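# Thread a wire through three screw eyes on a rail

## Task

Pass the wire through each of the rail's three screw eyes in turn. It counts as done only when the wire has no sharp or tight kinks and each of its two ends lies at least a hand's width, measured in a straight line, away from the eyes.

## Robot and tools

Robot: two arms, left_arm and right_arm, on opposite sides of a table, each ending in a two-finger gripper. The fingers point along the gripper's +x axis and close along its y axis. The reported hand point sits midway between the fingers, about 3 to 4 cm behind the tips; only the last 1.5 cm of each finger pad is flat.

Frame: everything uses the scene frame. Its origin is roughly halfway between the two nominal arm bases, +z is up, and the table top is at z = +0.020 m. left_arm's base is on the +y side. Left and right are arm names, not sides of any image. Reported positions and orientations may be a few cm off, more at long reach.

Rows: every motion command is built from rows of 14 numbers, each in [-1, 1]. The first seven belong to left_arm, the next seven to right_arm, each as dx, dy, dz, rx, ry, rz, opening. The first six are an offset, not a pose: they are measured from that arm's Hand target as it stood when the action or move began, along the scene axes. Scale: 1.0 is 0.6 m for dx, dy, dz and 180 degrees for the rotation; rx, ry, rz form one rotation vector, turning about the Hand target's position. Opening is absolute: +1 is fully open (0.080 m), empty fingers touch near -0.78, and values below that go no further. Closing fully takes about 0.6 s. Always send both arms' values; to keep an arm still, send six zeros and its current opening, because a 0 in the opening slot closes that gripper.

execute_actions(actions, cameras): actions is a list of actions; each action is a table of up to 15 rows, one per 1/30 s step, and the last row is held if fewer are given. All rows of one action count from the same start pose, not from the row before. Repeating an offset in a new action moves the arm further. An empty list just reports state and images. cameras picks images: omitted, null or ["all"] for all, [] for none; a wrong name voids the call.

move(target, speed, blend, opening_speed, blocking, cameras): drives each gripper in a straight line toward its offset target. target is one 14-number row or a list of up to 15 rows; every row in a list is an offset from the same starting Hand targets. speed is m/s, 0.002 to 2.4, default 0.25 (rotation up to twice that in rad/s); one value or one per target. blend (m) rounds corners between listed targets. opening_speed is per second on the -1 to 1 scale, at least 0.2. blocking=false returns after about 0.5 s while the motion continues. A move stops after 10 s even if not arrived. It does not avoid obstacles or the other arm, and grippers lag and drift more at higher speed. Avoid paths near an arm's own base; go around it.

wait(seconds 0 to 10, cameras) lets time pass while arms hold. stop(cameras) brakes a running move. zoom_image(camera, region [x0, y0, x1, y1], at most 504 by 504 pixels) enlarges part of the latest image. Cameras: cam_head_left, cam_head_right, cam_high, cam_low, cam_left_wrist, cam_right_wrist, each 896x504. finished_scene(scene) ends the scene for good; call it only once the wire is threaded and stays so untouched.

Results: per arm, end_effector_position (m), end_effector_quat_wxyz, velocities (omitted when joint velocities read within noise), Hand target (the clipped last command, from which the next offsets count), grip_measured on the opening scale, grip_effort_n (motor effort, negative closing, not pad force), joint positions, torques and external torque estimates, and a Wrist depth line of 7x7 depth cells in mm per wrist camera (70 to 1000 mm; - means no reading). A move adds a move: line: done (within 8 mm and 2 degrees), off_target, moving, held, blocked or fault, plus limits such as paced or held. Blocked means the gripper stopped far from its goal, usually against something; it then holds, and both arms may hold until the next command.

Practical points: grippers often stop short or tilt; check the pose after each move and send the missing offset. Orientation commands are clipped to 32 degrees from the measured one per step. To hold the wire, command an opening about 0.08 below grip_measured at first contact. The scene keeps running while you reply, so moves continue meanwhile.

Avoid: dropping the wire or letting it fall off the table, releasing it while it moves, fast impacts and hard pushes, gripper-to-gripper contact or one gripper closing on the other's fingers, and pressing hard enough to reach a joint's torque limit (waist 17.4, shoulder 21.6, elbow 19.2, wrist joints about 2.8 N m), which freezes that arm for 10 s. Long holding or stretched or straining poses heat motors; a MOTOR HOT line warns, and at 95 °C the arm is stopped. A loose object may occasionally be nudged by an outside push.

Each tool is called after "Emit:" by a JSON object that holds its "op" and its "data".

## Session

Emit:
{"op": "execute_actions", "data": {"actions": []}}

Emit:
{"op": "zoom_image", "data": {"camera": "cam_low", "region": [350, 250, 850, 450]}}

Emit:
{"op": "zoom_image", "data": {"camera": "cam_head_right", "region": [250, 60, 650, 260]}}

Emit:
{"op": "zoom_image", "data": {"camera": "cam_high", "region": [250, 100, 650, 300]}}

Scene clock: 0.00 s.
left_arm: end_effector_position=(+0.1436, +0.1194, +0.3092) grip_measured=+0.991 grip_effort_n=n/a end_effector_quat_wxyz=(+0.739, +0.164, +0.518, -0.397) | right_arm: end_effector_position=(+0.0469, -0.1982, +0.2989) grip_measured=+0.993 grip_effort_n=n/a end_effector_quat_wxyz=(+0.938, -0.006, +0.099, +0.332)
Joint positions: left_arm=[0.502 1.695 1.865 -1.286 0.067 -0.256 0.08] | right_arm=[0.38 0.973 0.742 -0.322 1.202 0.578 0.08]
Joint velocities: within noise
Joint torques (N m): no reading
External joint torques (N m): no reading
Heat: left arm: hottest wrist pitch 32 °C (+0.0 °C/min); right arm: hottest wrist pitch 31 °C (+0.0 °C/min).
Wrist depth (mm): cam_left_wrist=[- - 359 373 394 410 431 / - - 357 330 390 410 428 / - 339 349 369 384 402 421 / - 338 347 367 382 397 418 / 322 333 351 362 375 96 415 / - - 350 358 373 85 - / - - 343 355 370 379 -] | cam_right_wrist=[238 330 - - - - - / - 282 - - - - - / - - - - - - - / - 710 693 - - - - / 562 576 549 486 504 - - / 505 - 419 416 407 87 - / - - 370 377 365 84 -]
Hand target: left_arm +0.1430, +0.1184, +0.3191; +0.744, +0.157, +0.506, -0.407 | right_arm +0.0477, -0.1993, +0.3048; +0.939, +0.009, +0.098, +0.330
Tool commands: left_gripper/opening=+0.991004 right_gripper/opening=+0.992839
camera_calibration:
cam_left_wrist: T_world_to_cam=[[-0.778444, -0.613349, 0.133523, 0.157628], [-0.624924, 0.777282, -0.0728177, 0.0499267], [-0.0591223, -0.140126, -0.988367, 0.405474], [0, 0, 0, 1]] pos_world=[0.177877, 0.114691, 0.383346]
cam_right_wrist: T_world_to_cam=[[0.633425, -0.762897, -0.129466, -0.129627], [-0.459966, -0.23667, -0.855815, 0.263281], [0.622258, 0.601644, -0.500819, 0.318098], [0, 0, 0, 1]] pos_world=[0.00527027, -0.227963, 0.367847]

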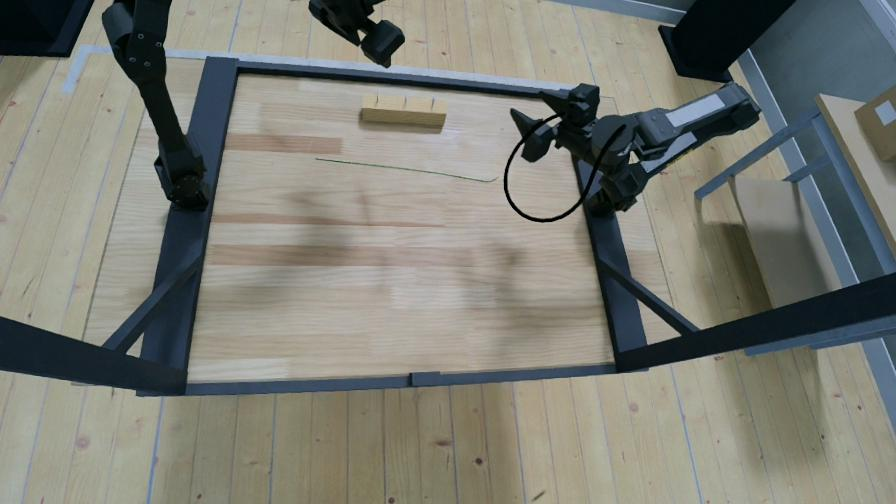

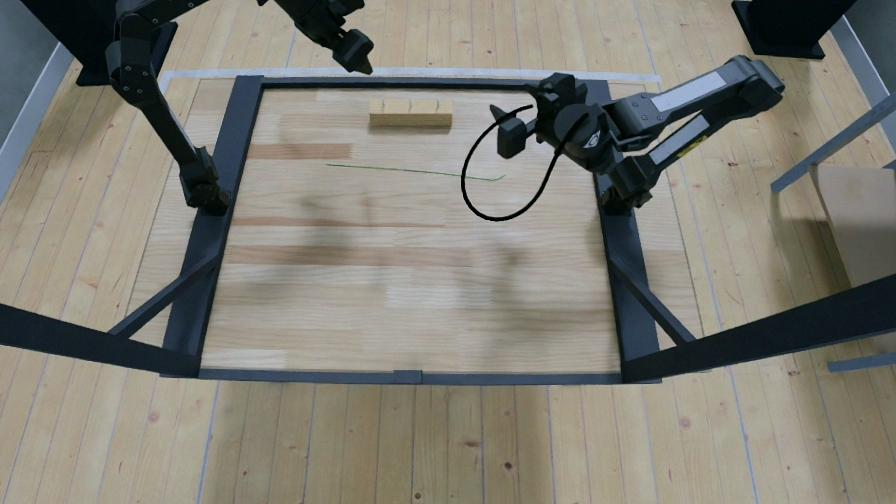

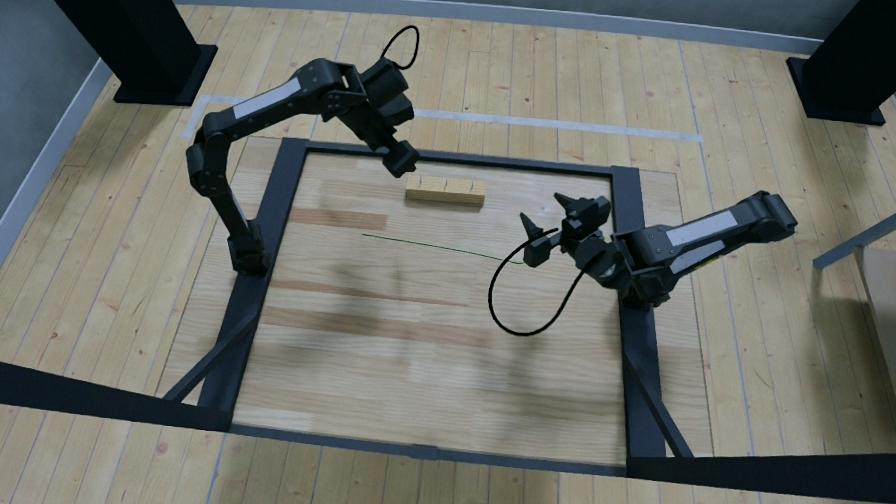

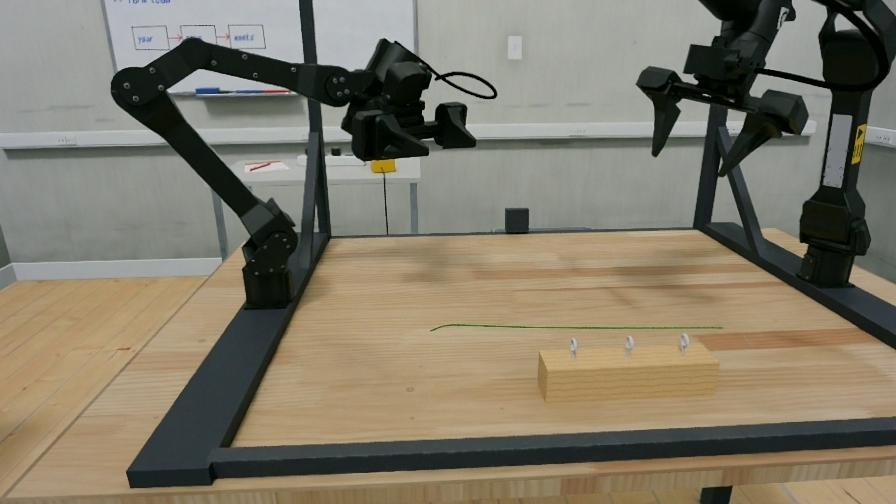

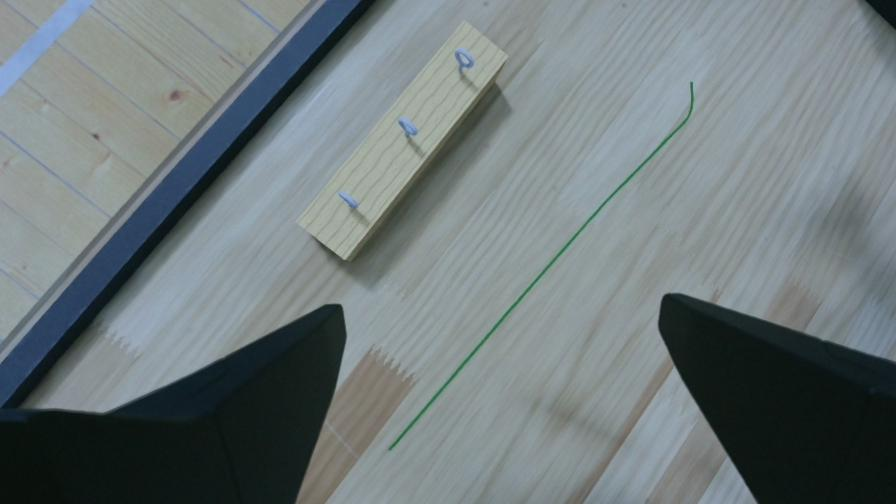

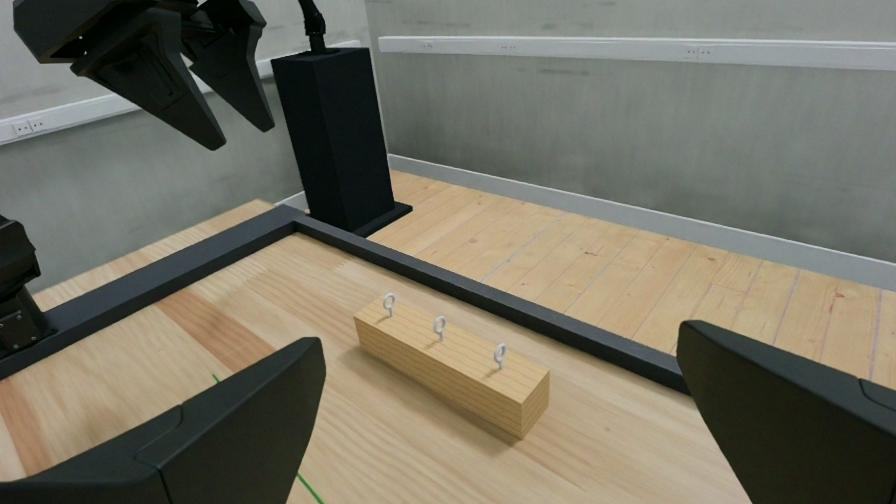

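Scaled by 1.008 from the camera's 896x504 image, which has a finer 1280x720 frame.

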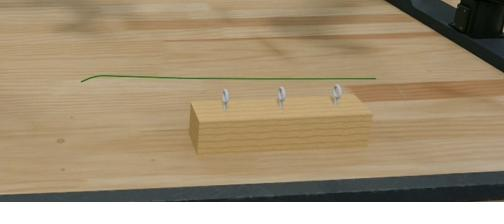

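Scaled by 1.260 from the camera's 896x504 image, which has a finer 1280x720 frame.

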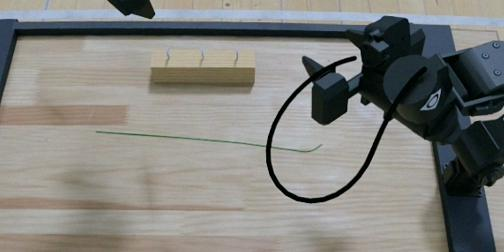

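Scaled by 1.260 from the camera's 896x504 image, which has a finer 1280x720 frame.

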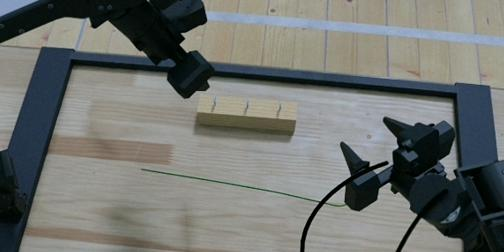

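Emit:
{"op": "move", "data": {"target": [0.155,0.2777,-0.3655,-0.3185,-0.1677,-0.1619,0.99,0.0622,0.3522,-0.3163,-0.2368,0.0989,0.2558,0.2], "speed": 0.2}}

Scene clock: 10.07 s.
left_arm: end_effector_position=(+0.2378, +0.2863, +0.0975) grip_measured=+0.991 grip_effort_n=-1.2 end_effector_quat_wxyz=(+0.711, -0.001, +0.014, -0.703) | right_arm: end_effector_position=(+0.0816, +0.0050, +0.1062) grip_measured=+0.203 grip_effort_n=-14.7 end_effector_quat_wxyz=(+0.650, -0.323, +0.346, +0.594)
Joint positions: left_arm=[1.498 2.149 0.469 1.484 1.474 0.174 0.08] | right_arm=[-0.183 1.964 1.324 -0.349 -0.053 -0.095 0.044]
Joint velocities: within noise
Joint torques (N m): left_arm=[0.16 -5.78 1.17 1.65 0.3 -0.08] | right_arm=[-0.13 -7.56 7.72 0.79 -0.28 -0.16]
External joint torques (N m): left_arm=[0.15 -0.04 -0.63 0.58 0.18 -0.08] | right_arm=[-0.13 1.53 1.59 -0.41 -0.24 -0.16]
Heat: left arm: hottest wrist pitch 35 °C (+17.9 °C/min); right arm: hottest wrist pitch 32 °C (+6.0 °C/min).
Wrist depth (mm): cam_left_wrist=[- - - - - 293 701 / - - - - 377 338 737 / - - - 599 595 462 596 / - - 326 277 349 348 345 / - - 238 247 246 96 257 / - - 190 190 190 86 - / - - 155 155 154 148 -] | cam_right_wrist=[180 177 174 171 168 166 164 / 174 172 168 166 163 160 159 / 168 166 163 160 157 155 153 / 162 161 158 155 153 150 149 / 157 155 153 151 149 146 144 / 152 151 81 145 144 - 140 / - - - 142 140 77 -]
Hand target: left_arm +0.2360, +0.2850, +0.0998; +0.707, +0.000, +0.000, -0.707 | right_arm +0.0850, +0.0120, +0.1150; +0.654, -0.312, +0.340, +0.599
Off the commanded pose: left_arm 0.003 m, 2 deg | right_arm 0.012 m, 2 deg.
move: off_target (right_arm)
camera_calibration:
cam_left_wrist: T_world_to_cam=[[-0.999328, -0.0321833, -0.0175343, 0.262517], [0.00443395, 0.368747, -0.929519, 0.0144632], [0.0363807, -0.928972, -0.368357, 0.367847], [0, 0, 0, 1]] pos_world=[0.248894, 0.344835, 0.153546]
cam_right_wrist: T_world_to_cam=[[0.990254, -0.127273, -0.0565507, -0.0616462], [-0.137218, -0.961071, -0.239821, 0.074323], [-0.0238264, 0.245244, -0.969169, 0.181912], [0, 0, 0, 1]] pos_world=[0.0755782, 0.0189711, 0.190641]

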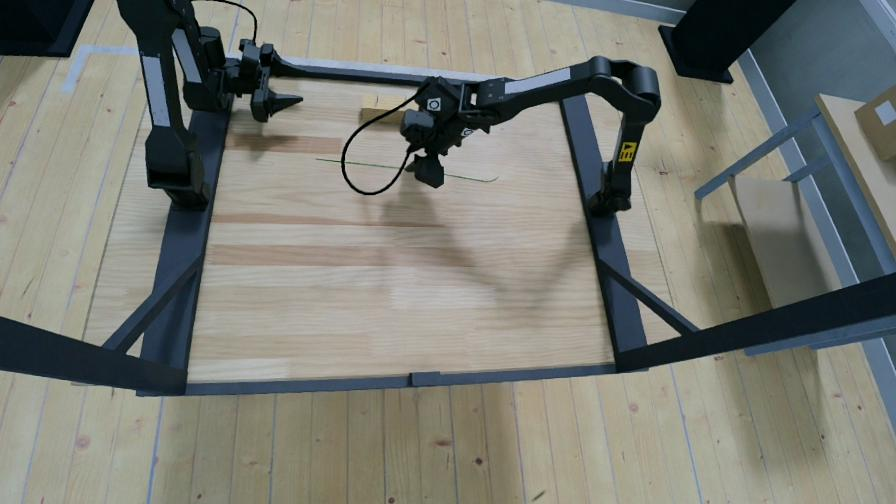

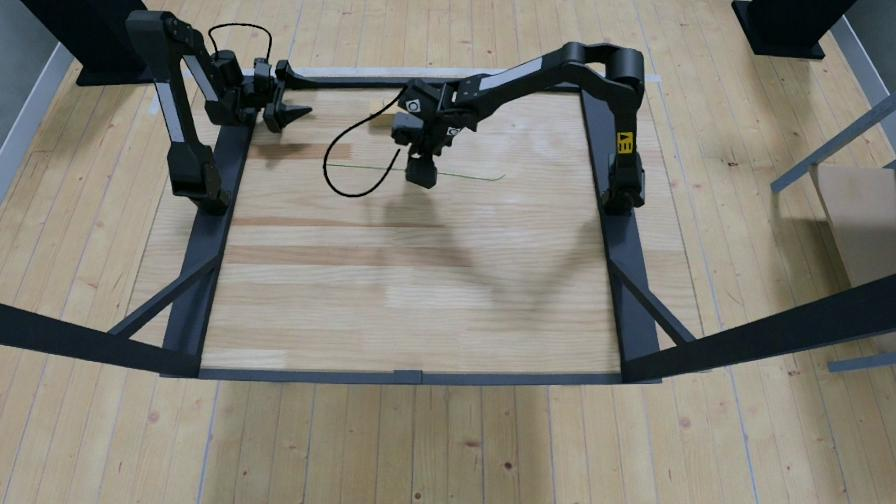

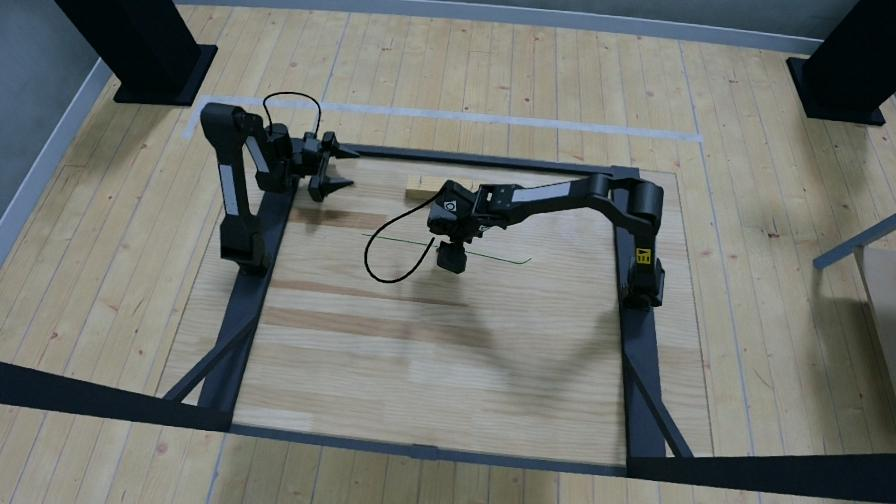

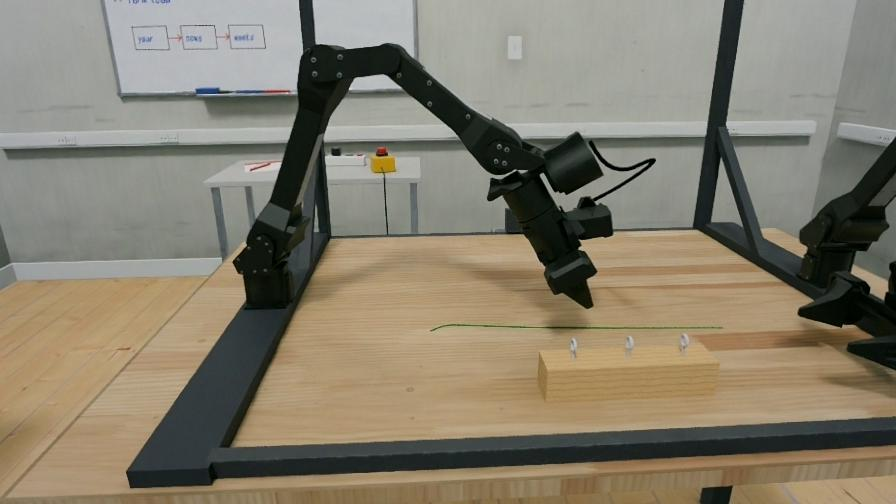

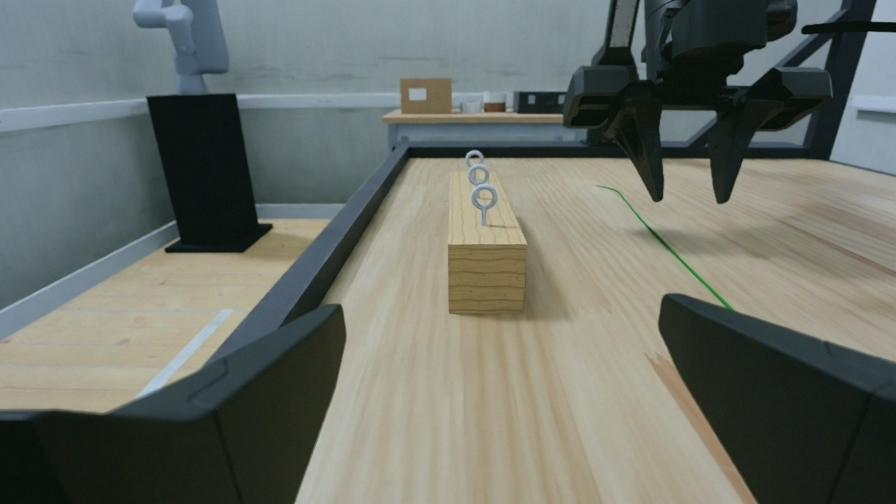

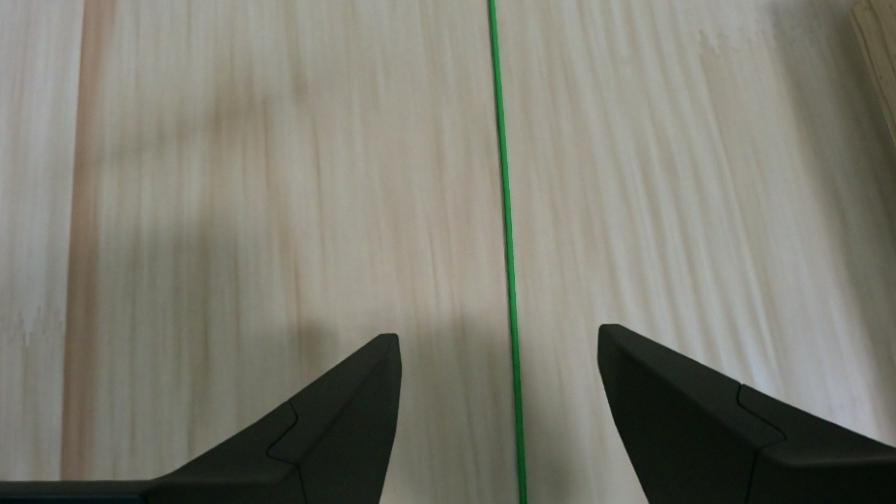

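Emit:
{"op": "move", "data": {"target": [0,0,0,0,0,0,0.99,0.004,0.0,-0.087,0,0,0,0.1], "speed": 0.08, "cameras": ["cam_right_wrist","cam_low"]}}

Emit:
{"op": "zoom_image", "data": {"camera": "cam_low", "region": [500, 270, 660, 370]}}

Scene clock: 12.73 s.
left_arm: end_effector_position=(+0.2378, +0.2863, +0.0976) grip_measured=+0.991 grip_effort_n=-1.2 end_effector_quat_wxyz=(+0.711, -0.003, +0.014, -0.703) | right_arm: end_effector_position=(+0.0867, +0.0129, +0.0666) grip_measured=+0.103 grip_effort_n=-14.7 end_effector_quat_wxyz=(+0.655, -0.315, +0.338, +0.598)
Joint positions: left_arm=[1.498 2.168 0.469 1.544 1.474 0.131 0.08] | right_arm=[-0.192 2.052 1.265 -0.176 -0.059 -0.102 0.04]
Joint velocities: within noise
Joint torques (N m): left_arm=[0.14 -5.81 1.07 1.65 0.22 -0.08] | right_arm=[-0.34 -7.66 3.66 1.72 -0.17 -0.17]
External joint torques (N m): left_arm=[0.14 -0.06 -0.61 0.59 0.12 -0.08] | right_arm=[-0.33 1.7 -2.18 0.48 -0.13 -0.17]
Heat: left arm: hottest wrist pitch 36 °C (+18.8 °C/min); right arm: hottest wrist pitch 33 °C (+9.4 °C/min).
Wrist depth (mm): cam_left_wrist=[- - - - - 343 - / - - - - - 320 740 / - - - 615 474 356 529 / - - 353 280 352 342 349 / - - 239 248 248 96 259 / - - 191 191 191 86 - / - - 155 155 155 148 -] | cam_right_wrist=[137 135 132 130 127 125 124 / 132 129 127 125 123 121 119 / 126 125 122 120 118 116 115 / 121 120 118 116 114 113 111 / 117 116 114 112 111 108 107 / - 112 78 108 107 - 104 / - - - 104 103 - -]
Hand target: left_arm +0.2360, +0.2850, +0.0998; +0.707, +0.000, +0.000, -0.707 | right_arm +0.0874, +0.0120, +0.0628; +0.654, -0.312, +0.340, +0.599
Off the commanded pose: left_arm 0.003 m, 2 deg | right_arm 0.004 m, 1 deg.
joint sent to its limit (left arm) — joint 4 (wrist pitch), upper limit. The joint targets are off in position, not in orientation.
move: done
camera_calibration:
cam_right_wrist: T_world_to_cam=[[0.990361, -0.12652, -0.0563741, -0.0679445], [-0.137027, -0.954357, -0.265381, 0.0746767], [-0.0202249, 0.270548, -0.962494, 0.140718], [0, 0, 0, 1]] pos_world=[0.0803683, 0.0246008, 0.151428]
Images, in order (width x height): cam_low 896x504, cam_right_wrist 896x504.

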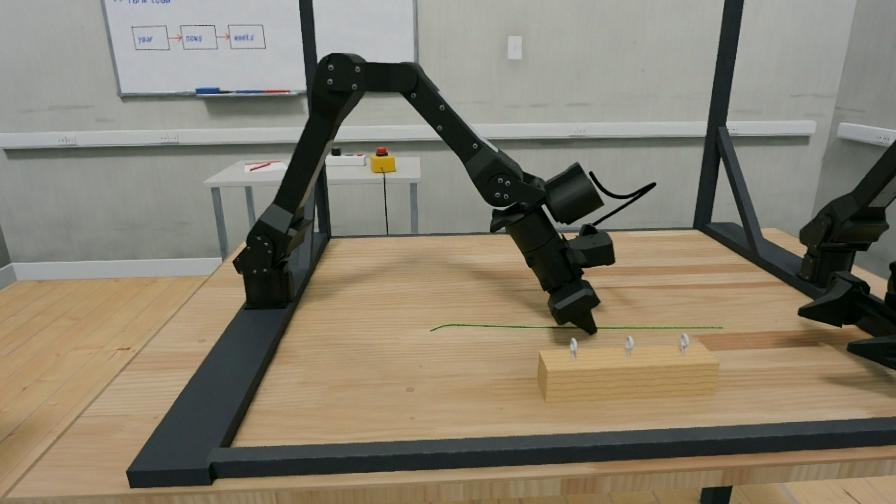

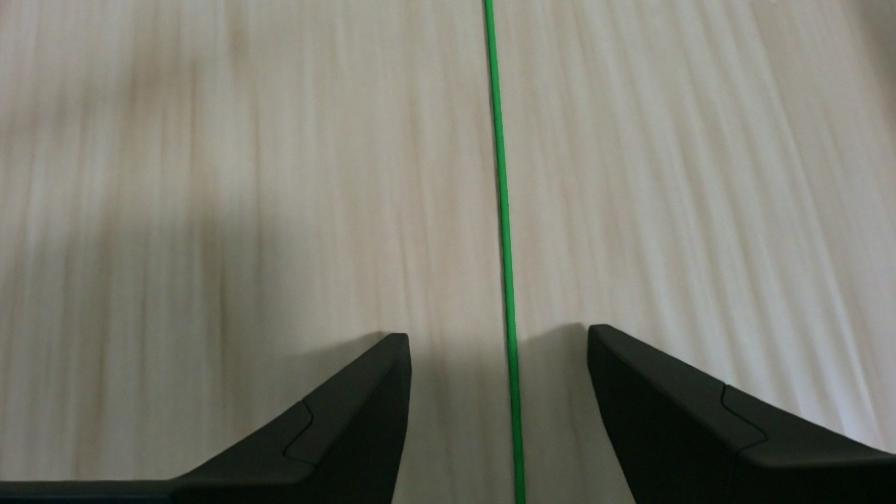

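Scaled by 3.150 from the camera's 896x504 image, which has a finer 1280x720 frame.

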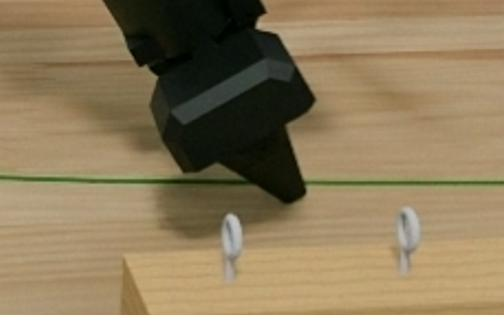

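Emit:
{"op": "move", "data": {"target": [0,0,0,0,0,0,0.99,0,0.0,-0.005,0,0,0,-0.9], "opening_speed": 0.9, "cameras": []}}

Emit:
{"op": "move", "data": {"target": [0,0,0,0,0,0,0.99,0,0,0.08,0,0,0,-0.9], "speed": 0.12, "cameras": ["cam_right_wrist","cam_low"]}}

Scene clock: 15.37 s.
left_arm: end_effector_position=(+0.2378, +0.2863, +0.0976) grip_measured=+0.991 grip_effort_n=-1.2 end_effector_quat_wxyz=(+0.711, -0.003, +0.014, -0.703) | right_arm: end_effector_position=(+0.0843, +0.0144, +0.0657) grip_measured=-0.787 grip_effort_n=-83.5 end_effector_quat_wxyz=(+0.654, -0.314, +0.335, +0.601)
Joint positions: left_arm=[1.498 2.168 0.469 1.544 1.474 0.131 0.08] | right_arm=[-0.188 2.055 1.262 -0.164 -0.062 -0.102 0]
Joint velocities: within noise
Joint torques (N m): left_arm=[0.11 -5.82 1.06 1.66 0.2 -0.08] | right_arm=[-0.3 -7.3 3.52 1.59 -0.15 -0.17]
External joint torques (N m): left_arm=[0.14 -0.08 -0.65 0.61 0.11 -0.08] | right_arm=[-0.3 2.16 -2.38 0.32 -0.11 -0.17]
Heat: left arm: hottest wrist pitch 37 °C (+19.5 °C/min); right arm: hottest wrist pitch 33 °C (+7.8 °C/min).
Wrist depth (mm): cam_left_wrist=[- - - - - 349 - / - - - - - 329 749 / - - - 620 533 348 534 / - - 353 280 352 344 350 / - - 240 249 247 96 260 / - - 192 191 191 86 - / - - 155 155 155 148 -] | cam_right_wrist=[138 136 133 130 129 126 124 / 133 130 128 126 123 121 119 / 127 125 123 121 119 117 115 / 122 120 119 116 114 113 111 / 117 116 114 112 111 108 107 / - 112 110 - 82 105 103 / - 109 - - - - 101]
Hand target: left_arm +0.2360, +0.2850, +0.0998; +0.707, +0.000, +0.000, -0.707 | right_arm +0.0874, +0.0120, +0.0598; +0.654, -0.312, +0.340, +0.599
Off the commanded pose: left_arm 0.003 m, 2 deg | right_arm 0.007 m, 1 deg.
joint sent to its limit (left arm) — joint 4 (wrist pitch), upper limit. The joint targets still meet the commanded pose.
move: done
No camera images: "cameras" was empty.

Scene clock: 16.50 s.
left_arm: end_effector_position=(+0.2378, +0.2863, +0.0976) grip_measured=+0.991 grip_effort_n=-1.2 end_effector_quat_wxyz=(+0.711, -0.003, +0.014, -0.703) | right_arm: end_effector_position=(+0.0829, +0.0050, +0.0929) grip_measured=-0.787 grip_effort_n=-83.5 end_effector_quat_wxyz=(+0.646, -0.327, +0.351, +0.594)
Joint positions: left_arm=[1.498 2.168 0.469 1.544 1.474 0.131 0.08] | right_arm=[-0.188 1.992 1.314 -0.325 -0.059 -0.102 0]
Joint velocities: within noise
Joint torques (N m): left_arm=[0.14 -5.79 1.07 1.66 0.22 -0.08] | right_arm=[-0.32 -9.34 7.24 0.8 -0.14 -0.16]
External joint torques (N m): left_arm=[0.16 -0.03 -0.64 0.6 0.12 -0.08] | right_arm=[-0.23 0.01 1.04 -0.43 -0.1 -0.16]
Heat: left arm: hottest wrist pitch 37 °C (+18.2 °C/min); right arm: hottest wrist pitch 33 °C (+7.3 °C/min).
Wrist depth (mm): cam_left_wrist=[- - - - - 313 696 / - - - - 696 331 721 / - - - 616 611 470 609 / - - 356 280 352 349 349 / - - 240 248 247 96 245 / - - 191 191 191 86 - / - - 155 155 155 148 -] | cam_right_wrist=[163 160 157 154 151 149 146 / 158 155 153 150 147 144 142 / 153 150 148 145 142 140 138 / 148 146 143 141 138 137 135 / 143 142 139 138 135 133 131 / 139 138 136 - 130 129 128 / 136 134 - - - 126 125]
Hand target: left_arm +0.2360, +0.2850, +0.0998; +0.707, +0.000, +0.000, -0.707 | right_arm +0.0874, +0.0120, +0.1078; +0.654, -0.312, +0.340, +0.599
Off the commanded pose: left_arm 0.003 m, 2 deg | right_arm 0.017 m, 2 deg.
joint sent to its limit (left arm) — joint 4 (wrist pitch), upper limit. The joint targets still meet the commanded pose.
move: off_target (right_arm)
camera_calibration:
cam_right_wrist: T_world_to_cam=[[0.990475, -0.124261, -0.0593145, -0.0634631], [-0.134599, -0.964573, -0.226898, 0.0698764], [-0.0290186, 0.232721, -0.972111, 0.169796], [0, 0, 0, 1]] pos_world=[0.0771911, 0.0199998, 0.177151]
Images, in order (width x height): cam_low 896x504, cam_right_wrist 896x504.

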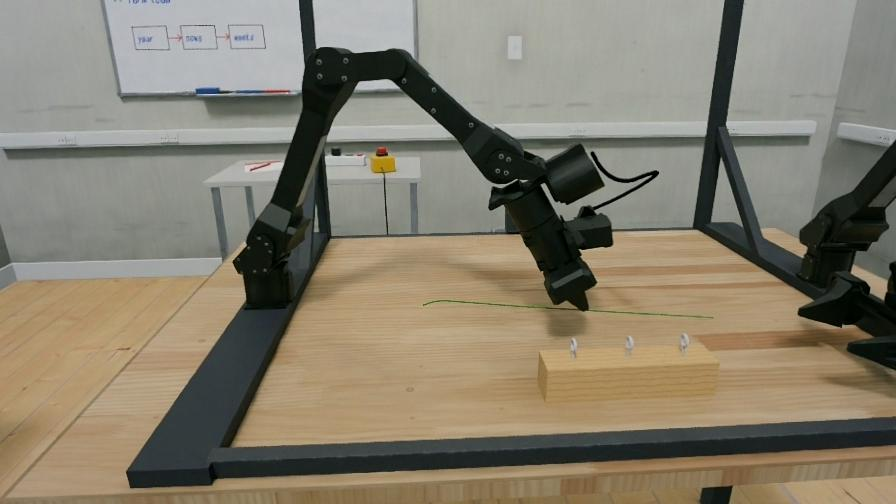

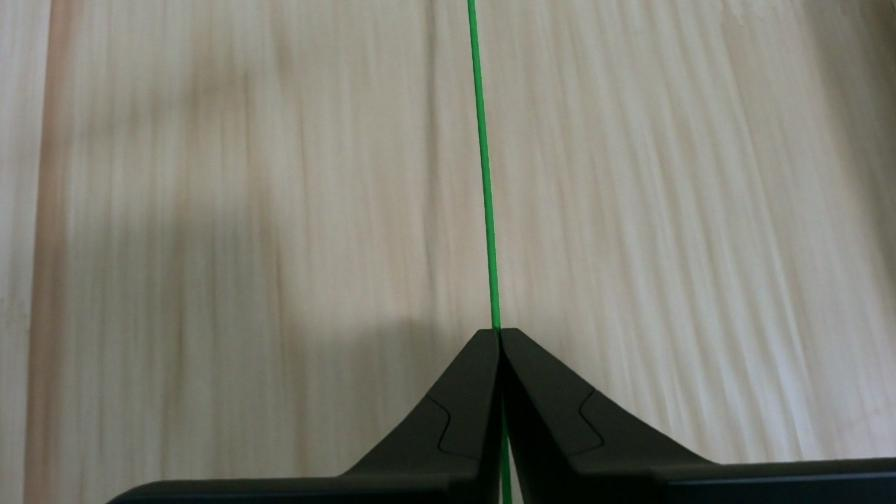

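Emit:
{"op": "move", "data": {"target": [[0,0,0,0,0,0,0.99,0,0,0.107,0,0,0,-0.9],[0,0,0,0,0,0,0.99,0.2833,-0.4883,0.107,0,0,0.028,-0.9]], "speed": 0.2, "blend": 0.02, "cameras": ["cam_right_wrist","cam_low","cam_left_wrist"]}}

Emit:
{"op": "zoom_image", "data": {"camera": "cam_left_wrist", "region": [400, 60, 580, 240]}}

Emit:
{"op": "zoom_image", "data": {"camera": "cam_low", "region": [380, 250, 740, 400]}}

Scene clock: 22.43 s.
left_arm: end_effector_position=(+0.2378, +0.2863, +0.0976) grip_measured=+0.991 grip_effort_n=-1.2 end_effector_quat_wxyz=(+0.711, -0.003, +0.014, -0.703) | right_arm: end_effector_position=(+0.2522, -0.2850, +0.1632) grip_measured=-0.787 grip_effort_n=-83.5 end_effector_quat_wxyz=(+0.623, -0.324, +0.345, +0.623)
Joint positions: left_arm=[1.498 2.168 0.469 1.544 1.474 0.131 0.08] | right_arm=[-1.212 1.541 1.094 -0.918 -0.553 -1.145 0]
Joint velocities: within noise
Joint torques (N m): left_arm=[0.14 -5.84 1.08 1.67 0.21 -0.08] | right_arm=[0.05 -4.7 7.31 0.27 -0.62 -0.2]
External joint torques (N m): left_arm=[0.12 -0.12 -0.61 0.61 0.12 -0.08] | right_arm=[0.04 0.89 1.49 -0.34 -0.26 -0.2]
Heat: left arm: hottest wrist pitch 39 °C (+18.7 °C/min); right arm: hottest wrist pitch 33 °C (+5.3 °C/min).
Wrist depth (mm): cam_left_wrist=[- - - 595 - - - / - - - - - - - / - - - 615 614 608 614 / - - 354 280 352 350 348 / - - 238 248 248 96 260 / - - 191 191 191 86 - / - - 155 155 154 148 -] | cam_right_wrist=[284 273 261 253 243 229 - / 270 261 252 243 233 221 996 / 259 250 242 232 225 216 945 / 250 241 233 226 217 209 911 / 240 231 225 218 209 203 197 / 229 223 217 - 198 197 177 / 223 218 - - - 192 176]
Hand target: left_arm +0.2360, +0.2850, +0.0998; +0.707, +0.000, +0.000, -0.707 | right_arm +0.2574, -0.2809, +0.1720; +0.627, -0.327, +0.326, +0.627
Off the commanded pose: left_arm 0.003 m, 2 deg | right_arm 0.011 m, 2 deg.
joint sent to its limit (left arm) — joint 4 (wrist pitch), upper limit. The joint targets still meet the commanded pose.
move: off_target (right_arm)
camera_calibration:
cam_left_wrist: T_world_to_cam=[[-0.999334, -0.0329109, -0.0157317, 0.2626], [0.00263262, 0.365076, -0.930974, 0.0161522], [0.0363825, -0.930396, -0.364746, 0.367901], [0, 0, 0, 1]] pos_world=[0.248997, 0.345039, 0.153359]
cam_right_wrist: T_world_to_cam=[[0.994343, -0.0543371, -0.091261, -0.238836], [-0.0748727, -0.968025, -0.239418, -0.185144], [-0.0753337, 0.244897, -0.966618, 0.324866], [0, 0, 0, 1]] pos_world=[0.248096, -0.27176, 0.247898]
Images, in order (width x height): cam_low 896x504, cam_left_wrist 896x504, cam_right_wrist 896x504.

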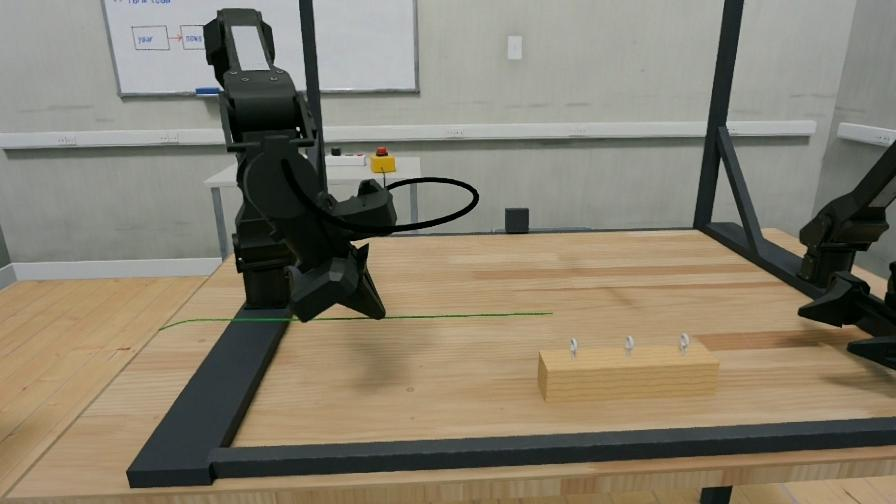

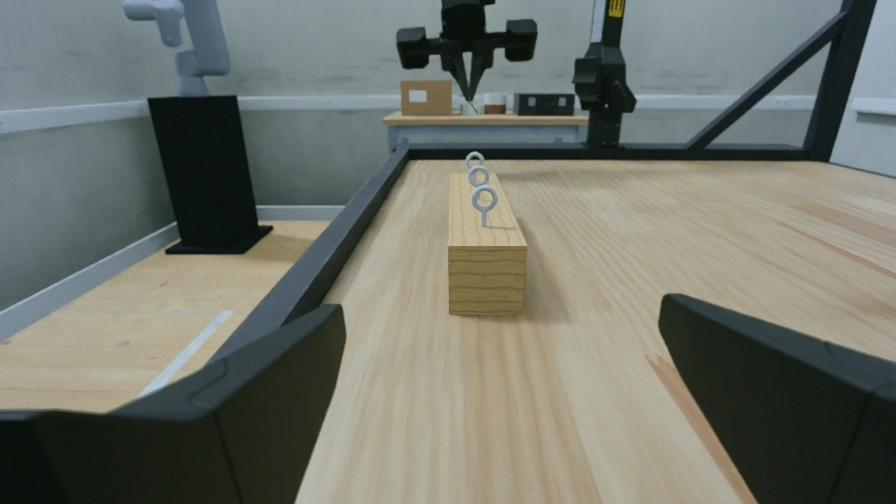

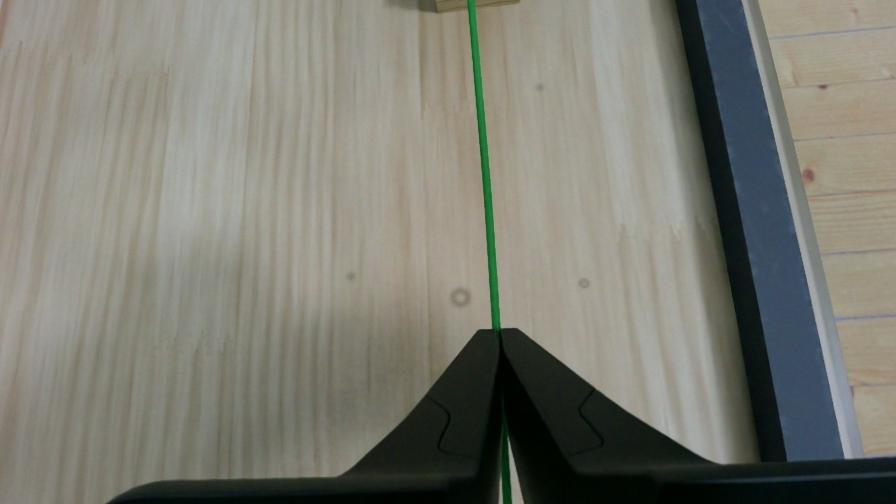

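Scaled by 2.800 from the camera's 896x504 image, which has a finer 1280x720 frame.

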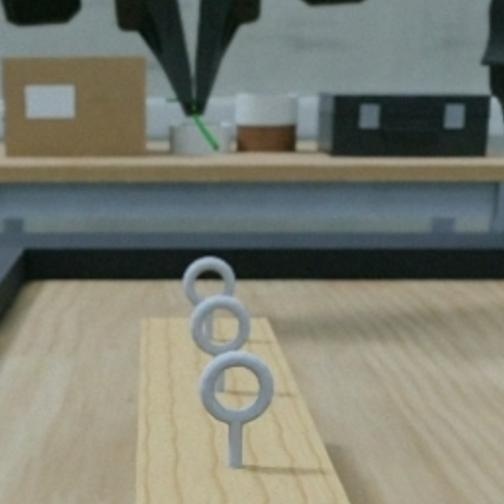

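Scaled by 1.400 from the camera's 896x504 image, which has a finer 1280x720 frame.

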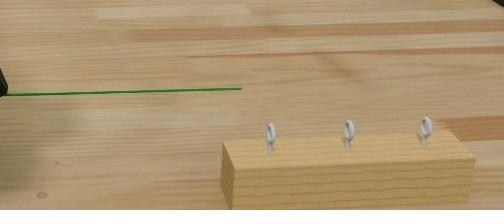

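Emit:
{"op": "move", "data": {"target": [0,0,0,0,0,0,0.99,0.008,0,-0.083,0.019,0,0,-0.9], "speed": 0.12, "cameras": ["cam_right_wrist","cam_low","cam_left_wrist"]}}

Emit:
{"op": "zoom_image", "data": {"camera": "cam_left_wrist", "region": [430, 110, 530, 210]}}

Emit:
{"op": "zoom_image", "data": {"camera": "cam_low", "region": [380, 250, 740, 400]}}

Scene clock: 25.57 s.
left_arm: end_effector_position=(+0.2378, +0.2863, +0.0976) grip_measured=+0.991 grip_effort_n=-1.2 end_effector_quat_wxyz=(+0.711, -0.003, +0.014, -0.703) | right_arm: end_effector_position=(+0.2633, -0.2821, +0.1225) grip_measured=-0.787 grip_effort_n=-83.5 end_effector_quat_wxyz=(+0.637, -0.311, +0.316, +0.631)
Joint positions: left_arm=[1.498 2.168 0.469 1.544 1.474 0.131 0.08] | right_arm=[-1.24 1.611 0.97 -0.69 -0.613 -1.165 0]
Joint velocities: within noise
Joint torques (N m): left_arm=[0.16 -5.8 1.08 1.67 0.22 -0.08] | right_arm=[-0.18 -5.05 3.63 0.96 -0.71 -0.2]
External joint torques (N m): left_arm=[0.19 -0.06 -0.6 0.61 0.12 -0.08] | right_arm=[-0.21 0.9 -1.99 0.3 -0.31 -0.2]
Heat: left arm: hottest wrist pitch 40 °C (+18.8 °C/min); right arm: hottest wrist pitch 33 °C (+4.7 °C/min).
Wrist depth (mm): cam_left_wrist=[- - - 604 - - - / - - - - - - - / - - - 618 610 609 608 / - - 355 280 350 348 351 / - - 239 249 247 96 259 / - - 191 191 191 86 - / - - 155 155 155 148 -] | cam_right_wrist=[242 234 226 218 211 188 - / 228 221 213 207 201 189 980 / 215 209 202 196 190 183 938 / 203 199 192 187 182 175 156 / 192 188 183 179 173 169 149 / 183 179 175 - 164 162 141 / 177 173 - - - 157 136]
Hand target: left_arm +0.2360, +0.2850, +0.0998; +0.707, +0.000, +0.000, -0.707 | right_arm +0.2622, -0.2809, +0.1222; +0.637, -0.308, +0.307, +0.637
Off the commanded pose: left_arm 0.003 m, 2 deg | right_arm 0.002 m, 1 deg.
joint sent to its limit (left arm) — joint 4 (wrist pitch), upper limit. The joint targets still meet the commanded pose.
move: done
camera_calibration:
cam_left_wrist: T_world_to_cam=[[-0.999334, -0.0329109, -0.0157317, 0.2626], [0.00263262, 0.365076, -0.930974, 0.0161522], [0.0363825, -0.930396, -0.364746, 0.367901], [0, 0, 0, 1]] pos_world=[0.248997, 0.345039, 0.153359]
cam_right_wrist: T_world_to_cam=[[0.996406, -0.0471183, -0.0703855, -0.254516], [-0.0664571, -0.950107, -0.304762, -0.180358], [-0.0525139, 0.308345, -0.949824, 0.295432], [0, 0, 0, 1]] pos_world=[0.257129, -0.274446, 0.207728]
Images, in order (width x height): cam_low 896x504, cam_left_wrist 896x504, cam_right_wrist 896x504.

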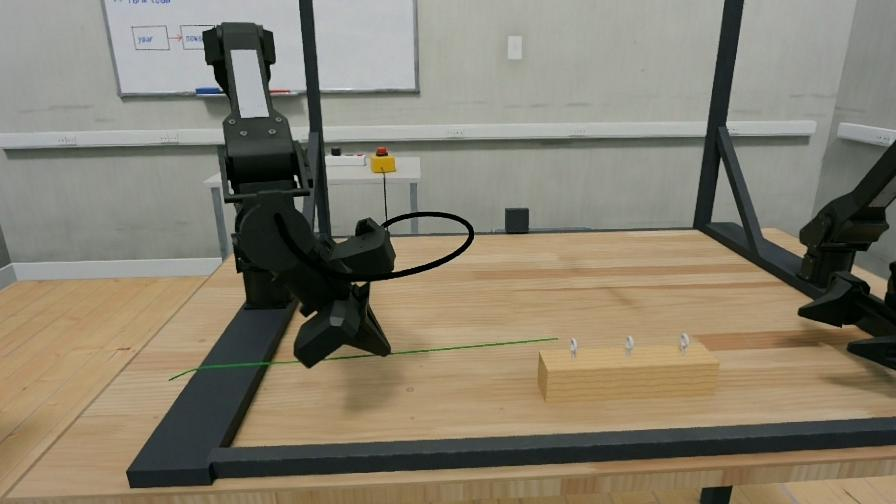

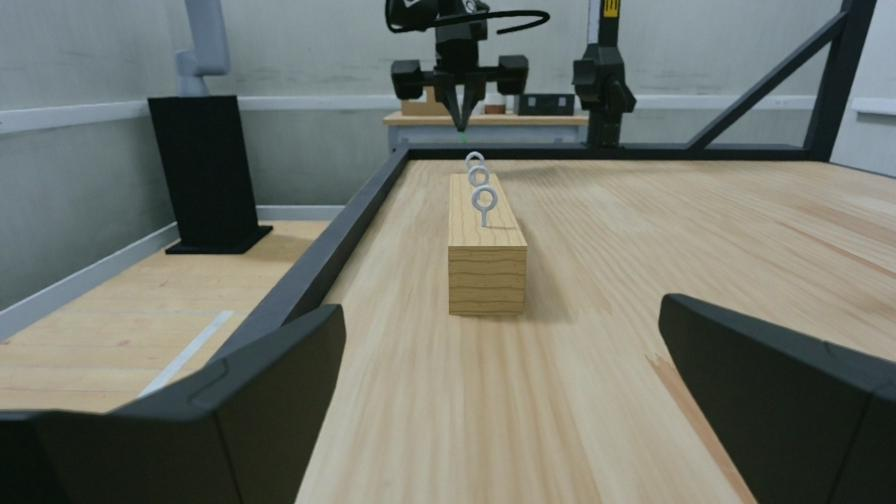

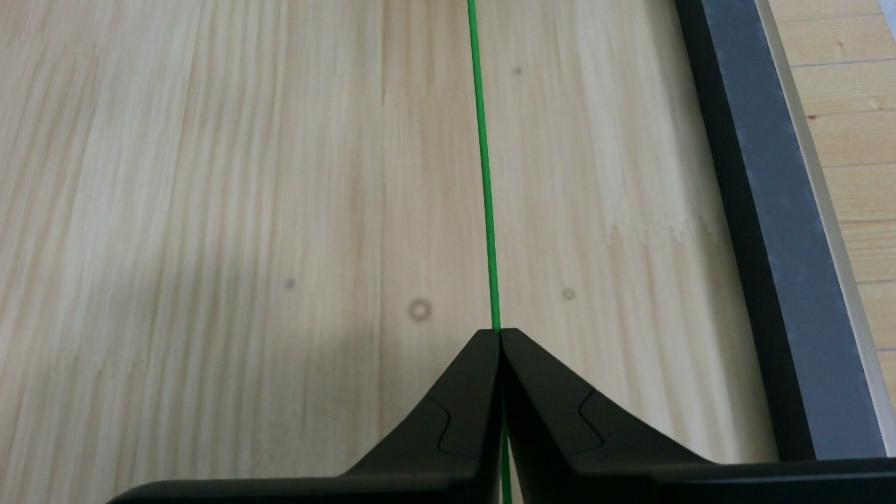

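Scaled by 5.040 from the camera's 896x504 image, which has a finer 1280x720 frame.

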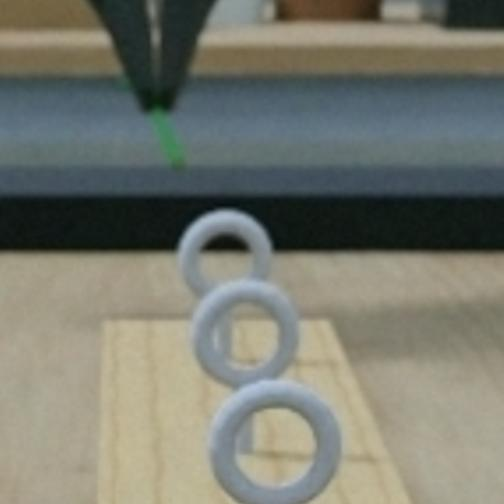

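Scaled by 1.400 from the camera's 896x504 image, which has a finer 1280x720 frame.

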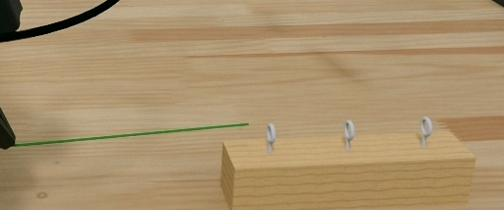

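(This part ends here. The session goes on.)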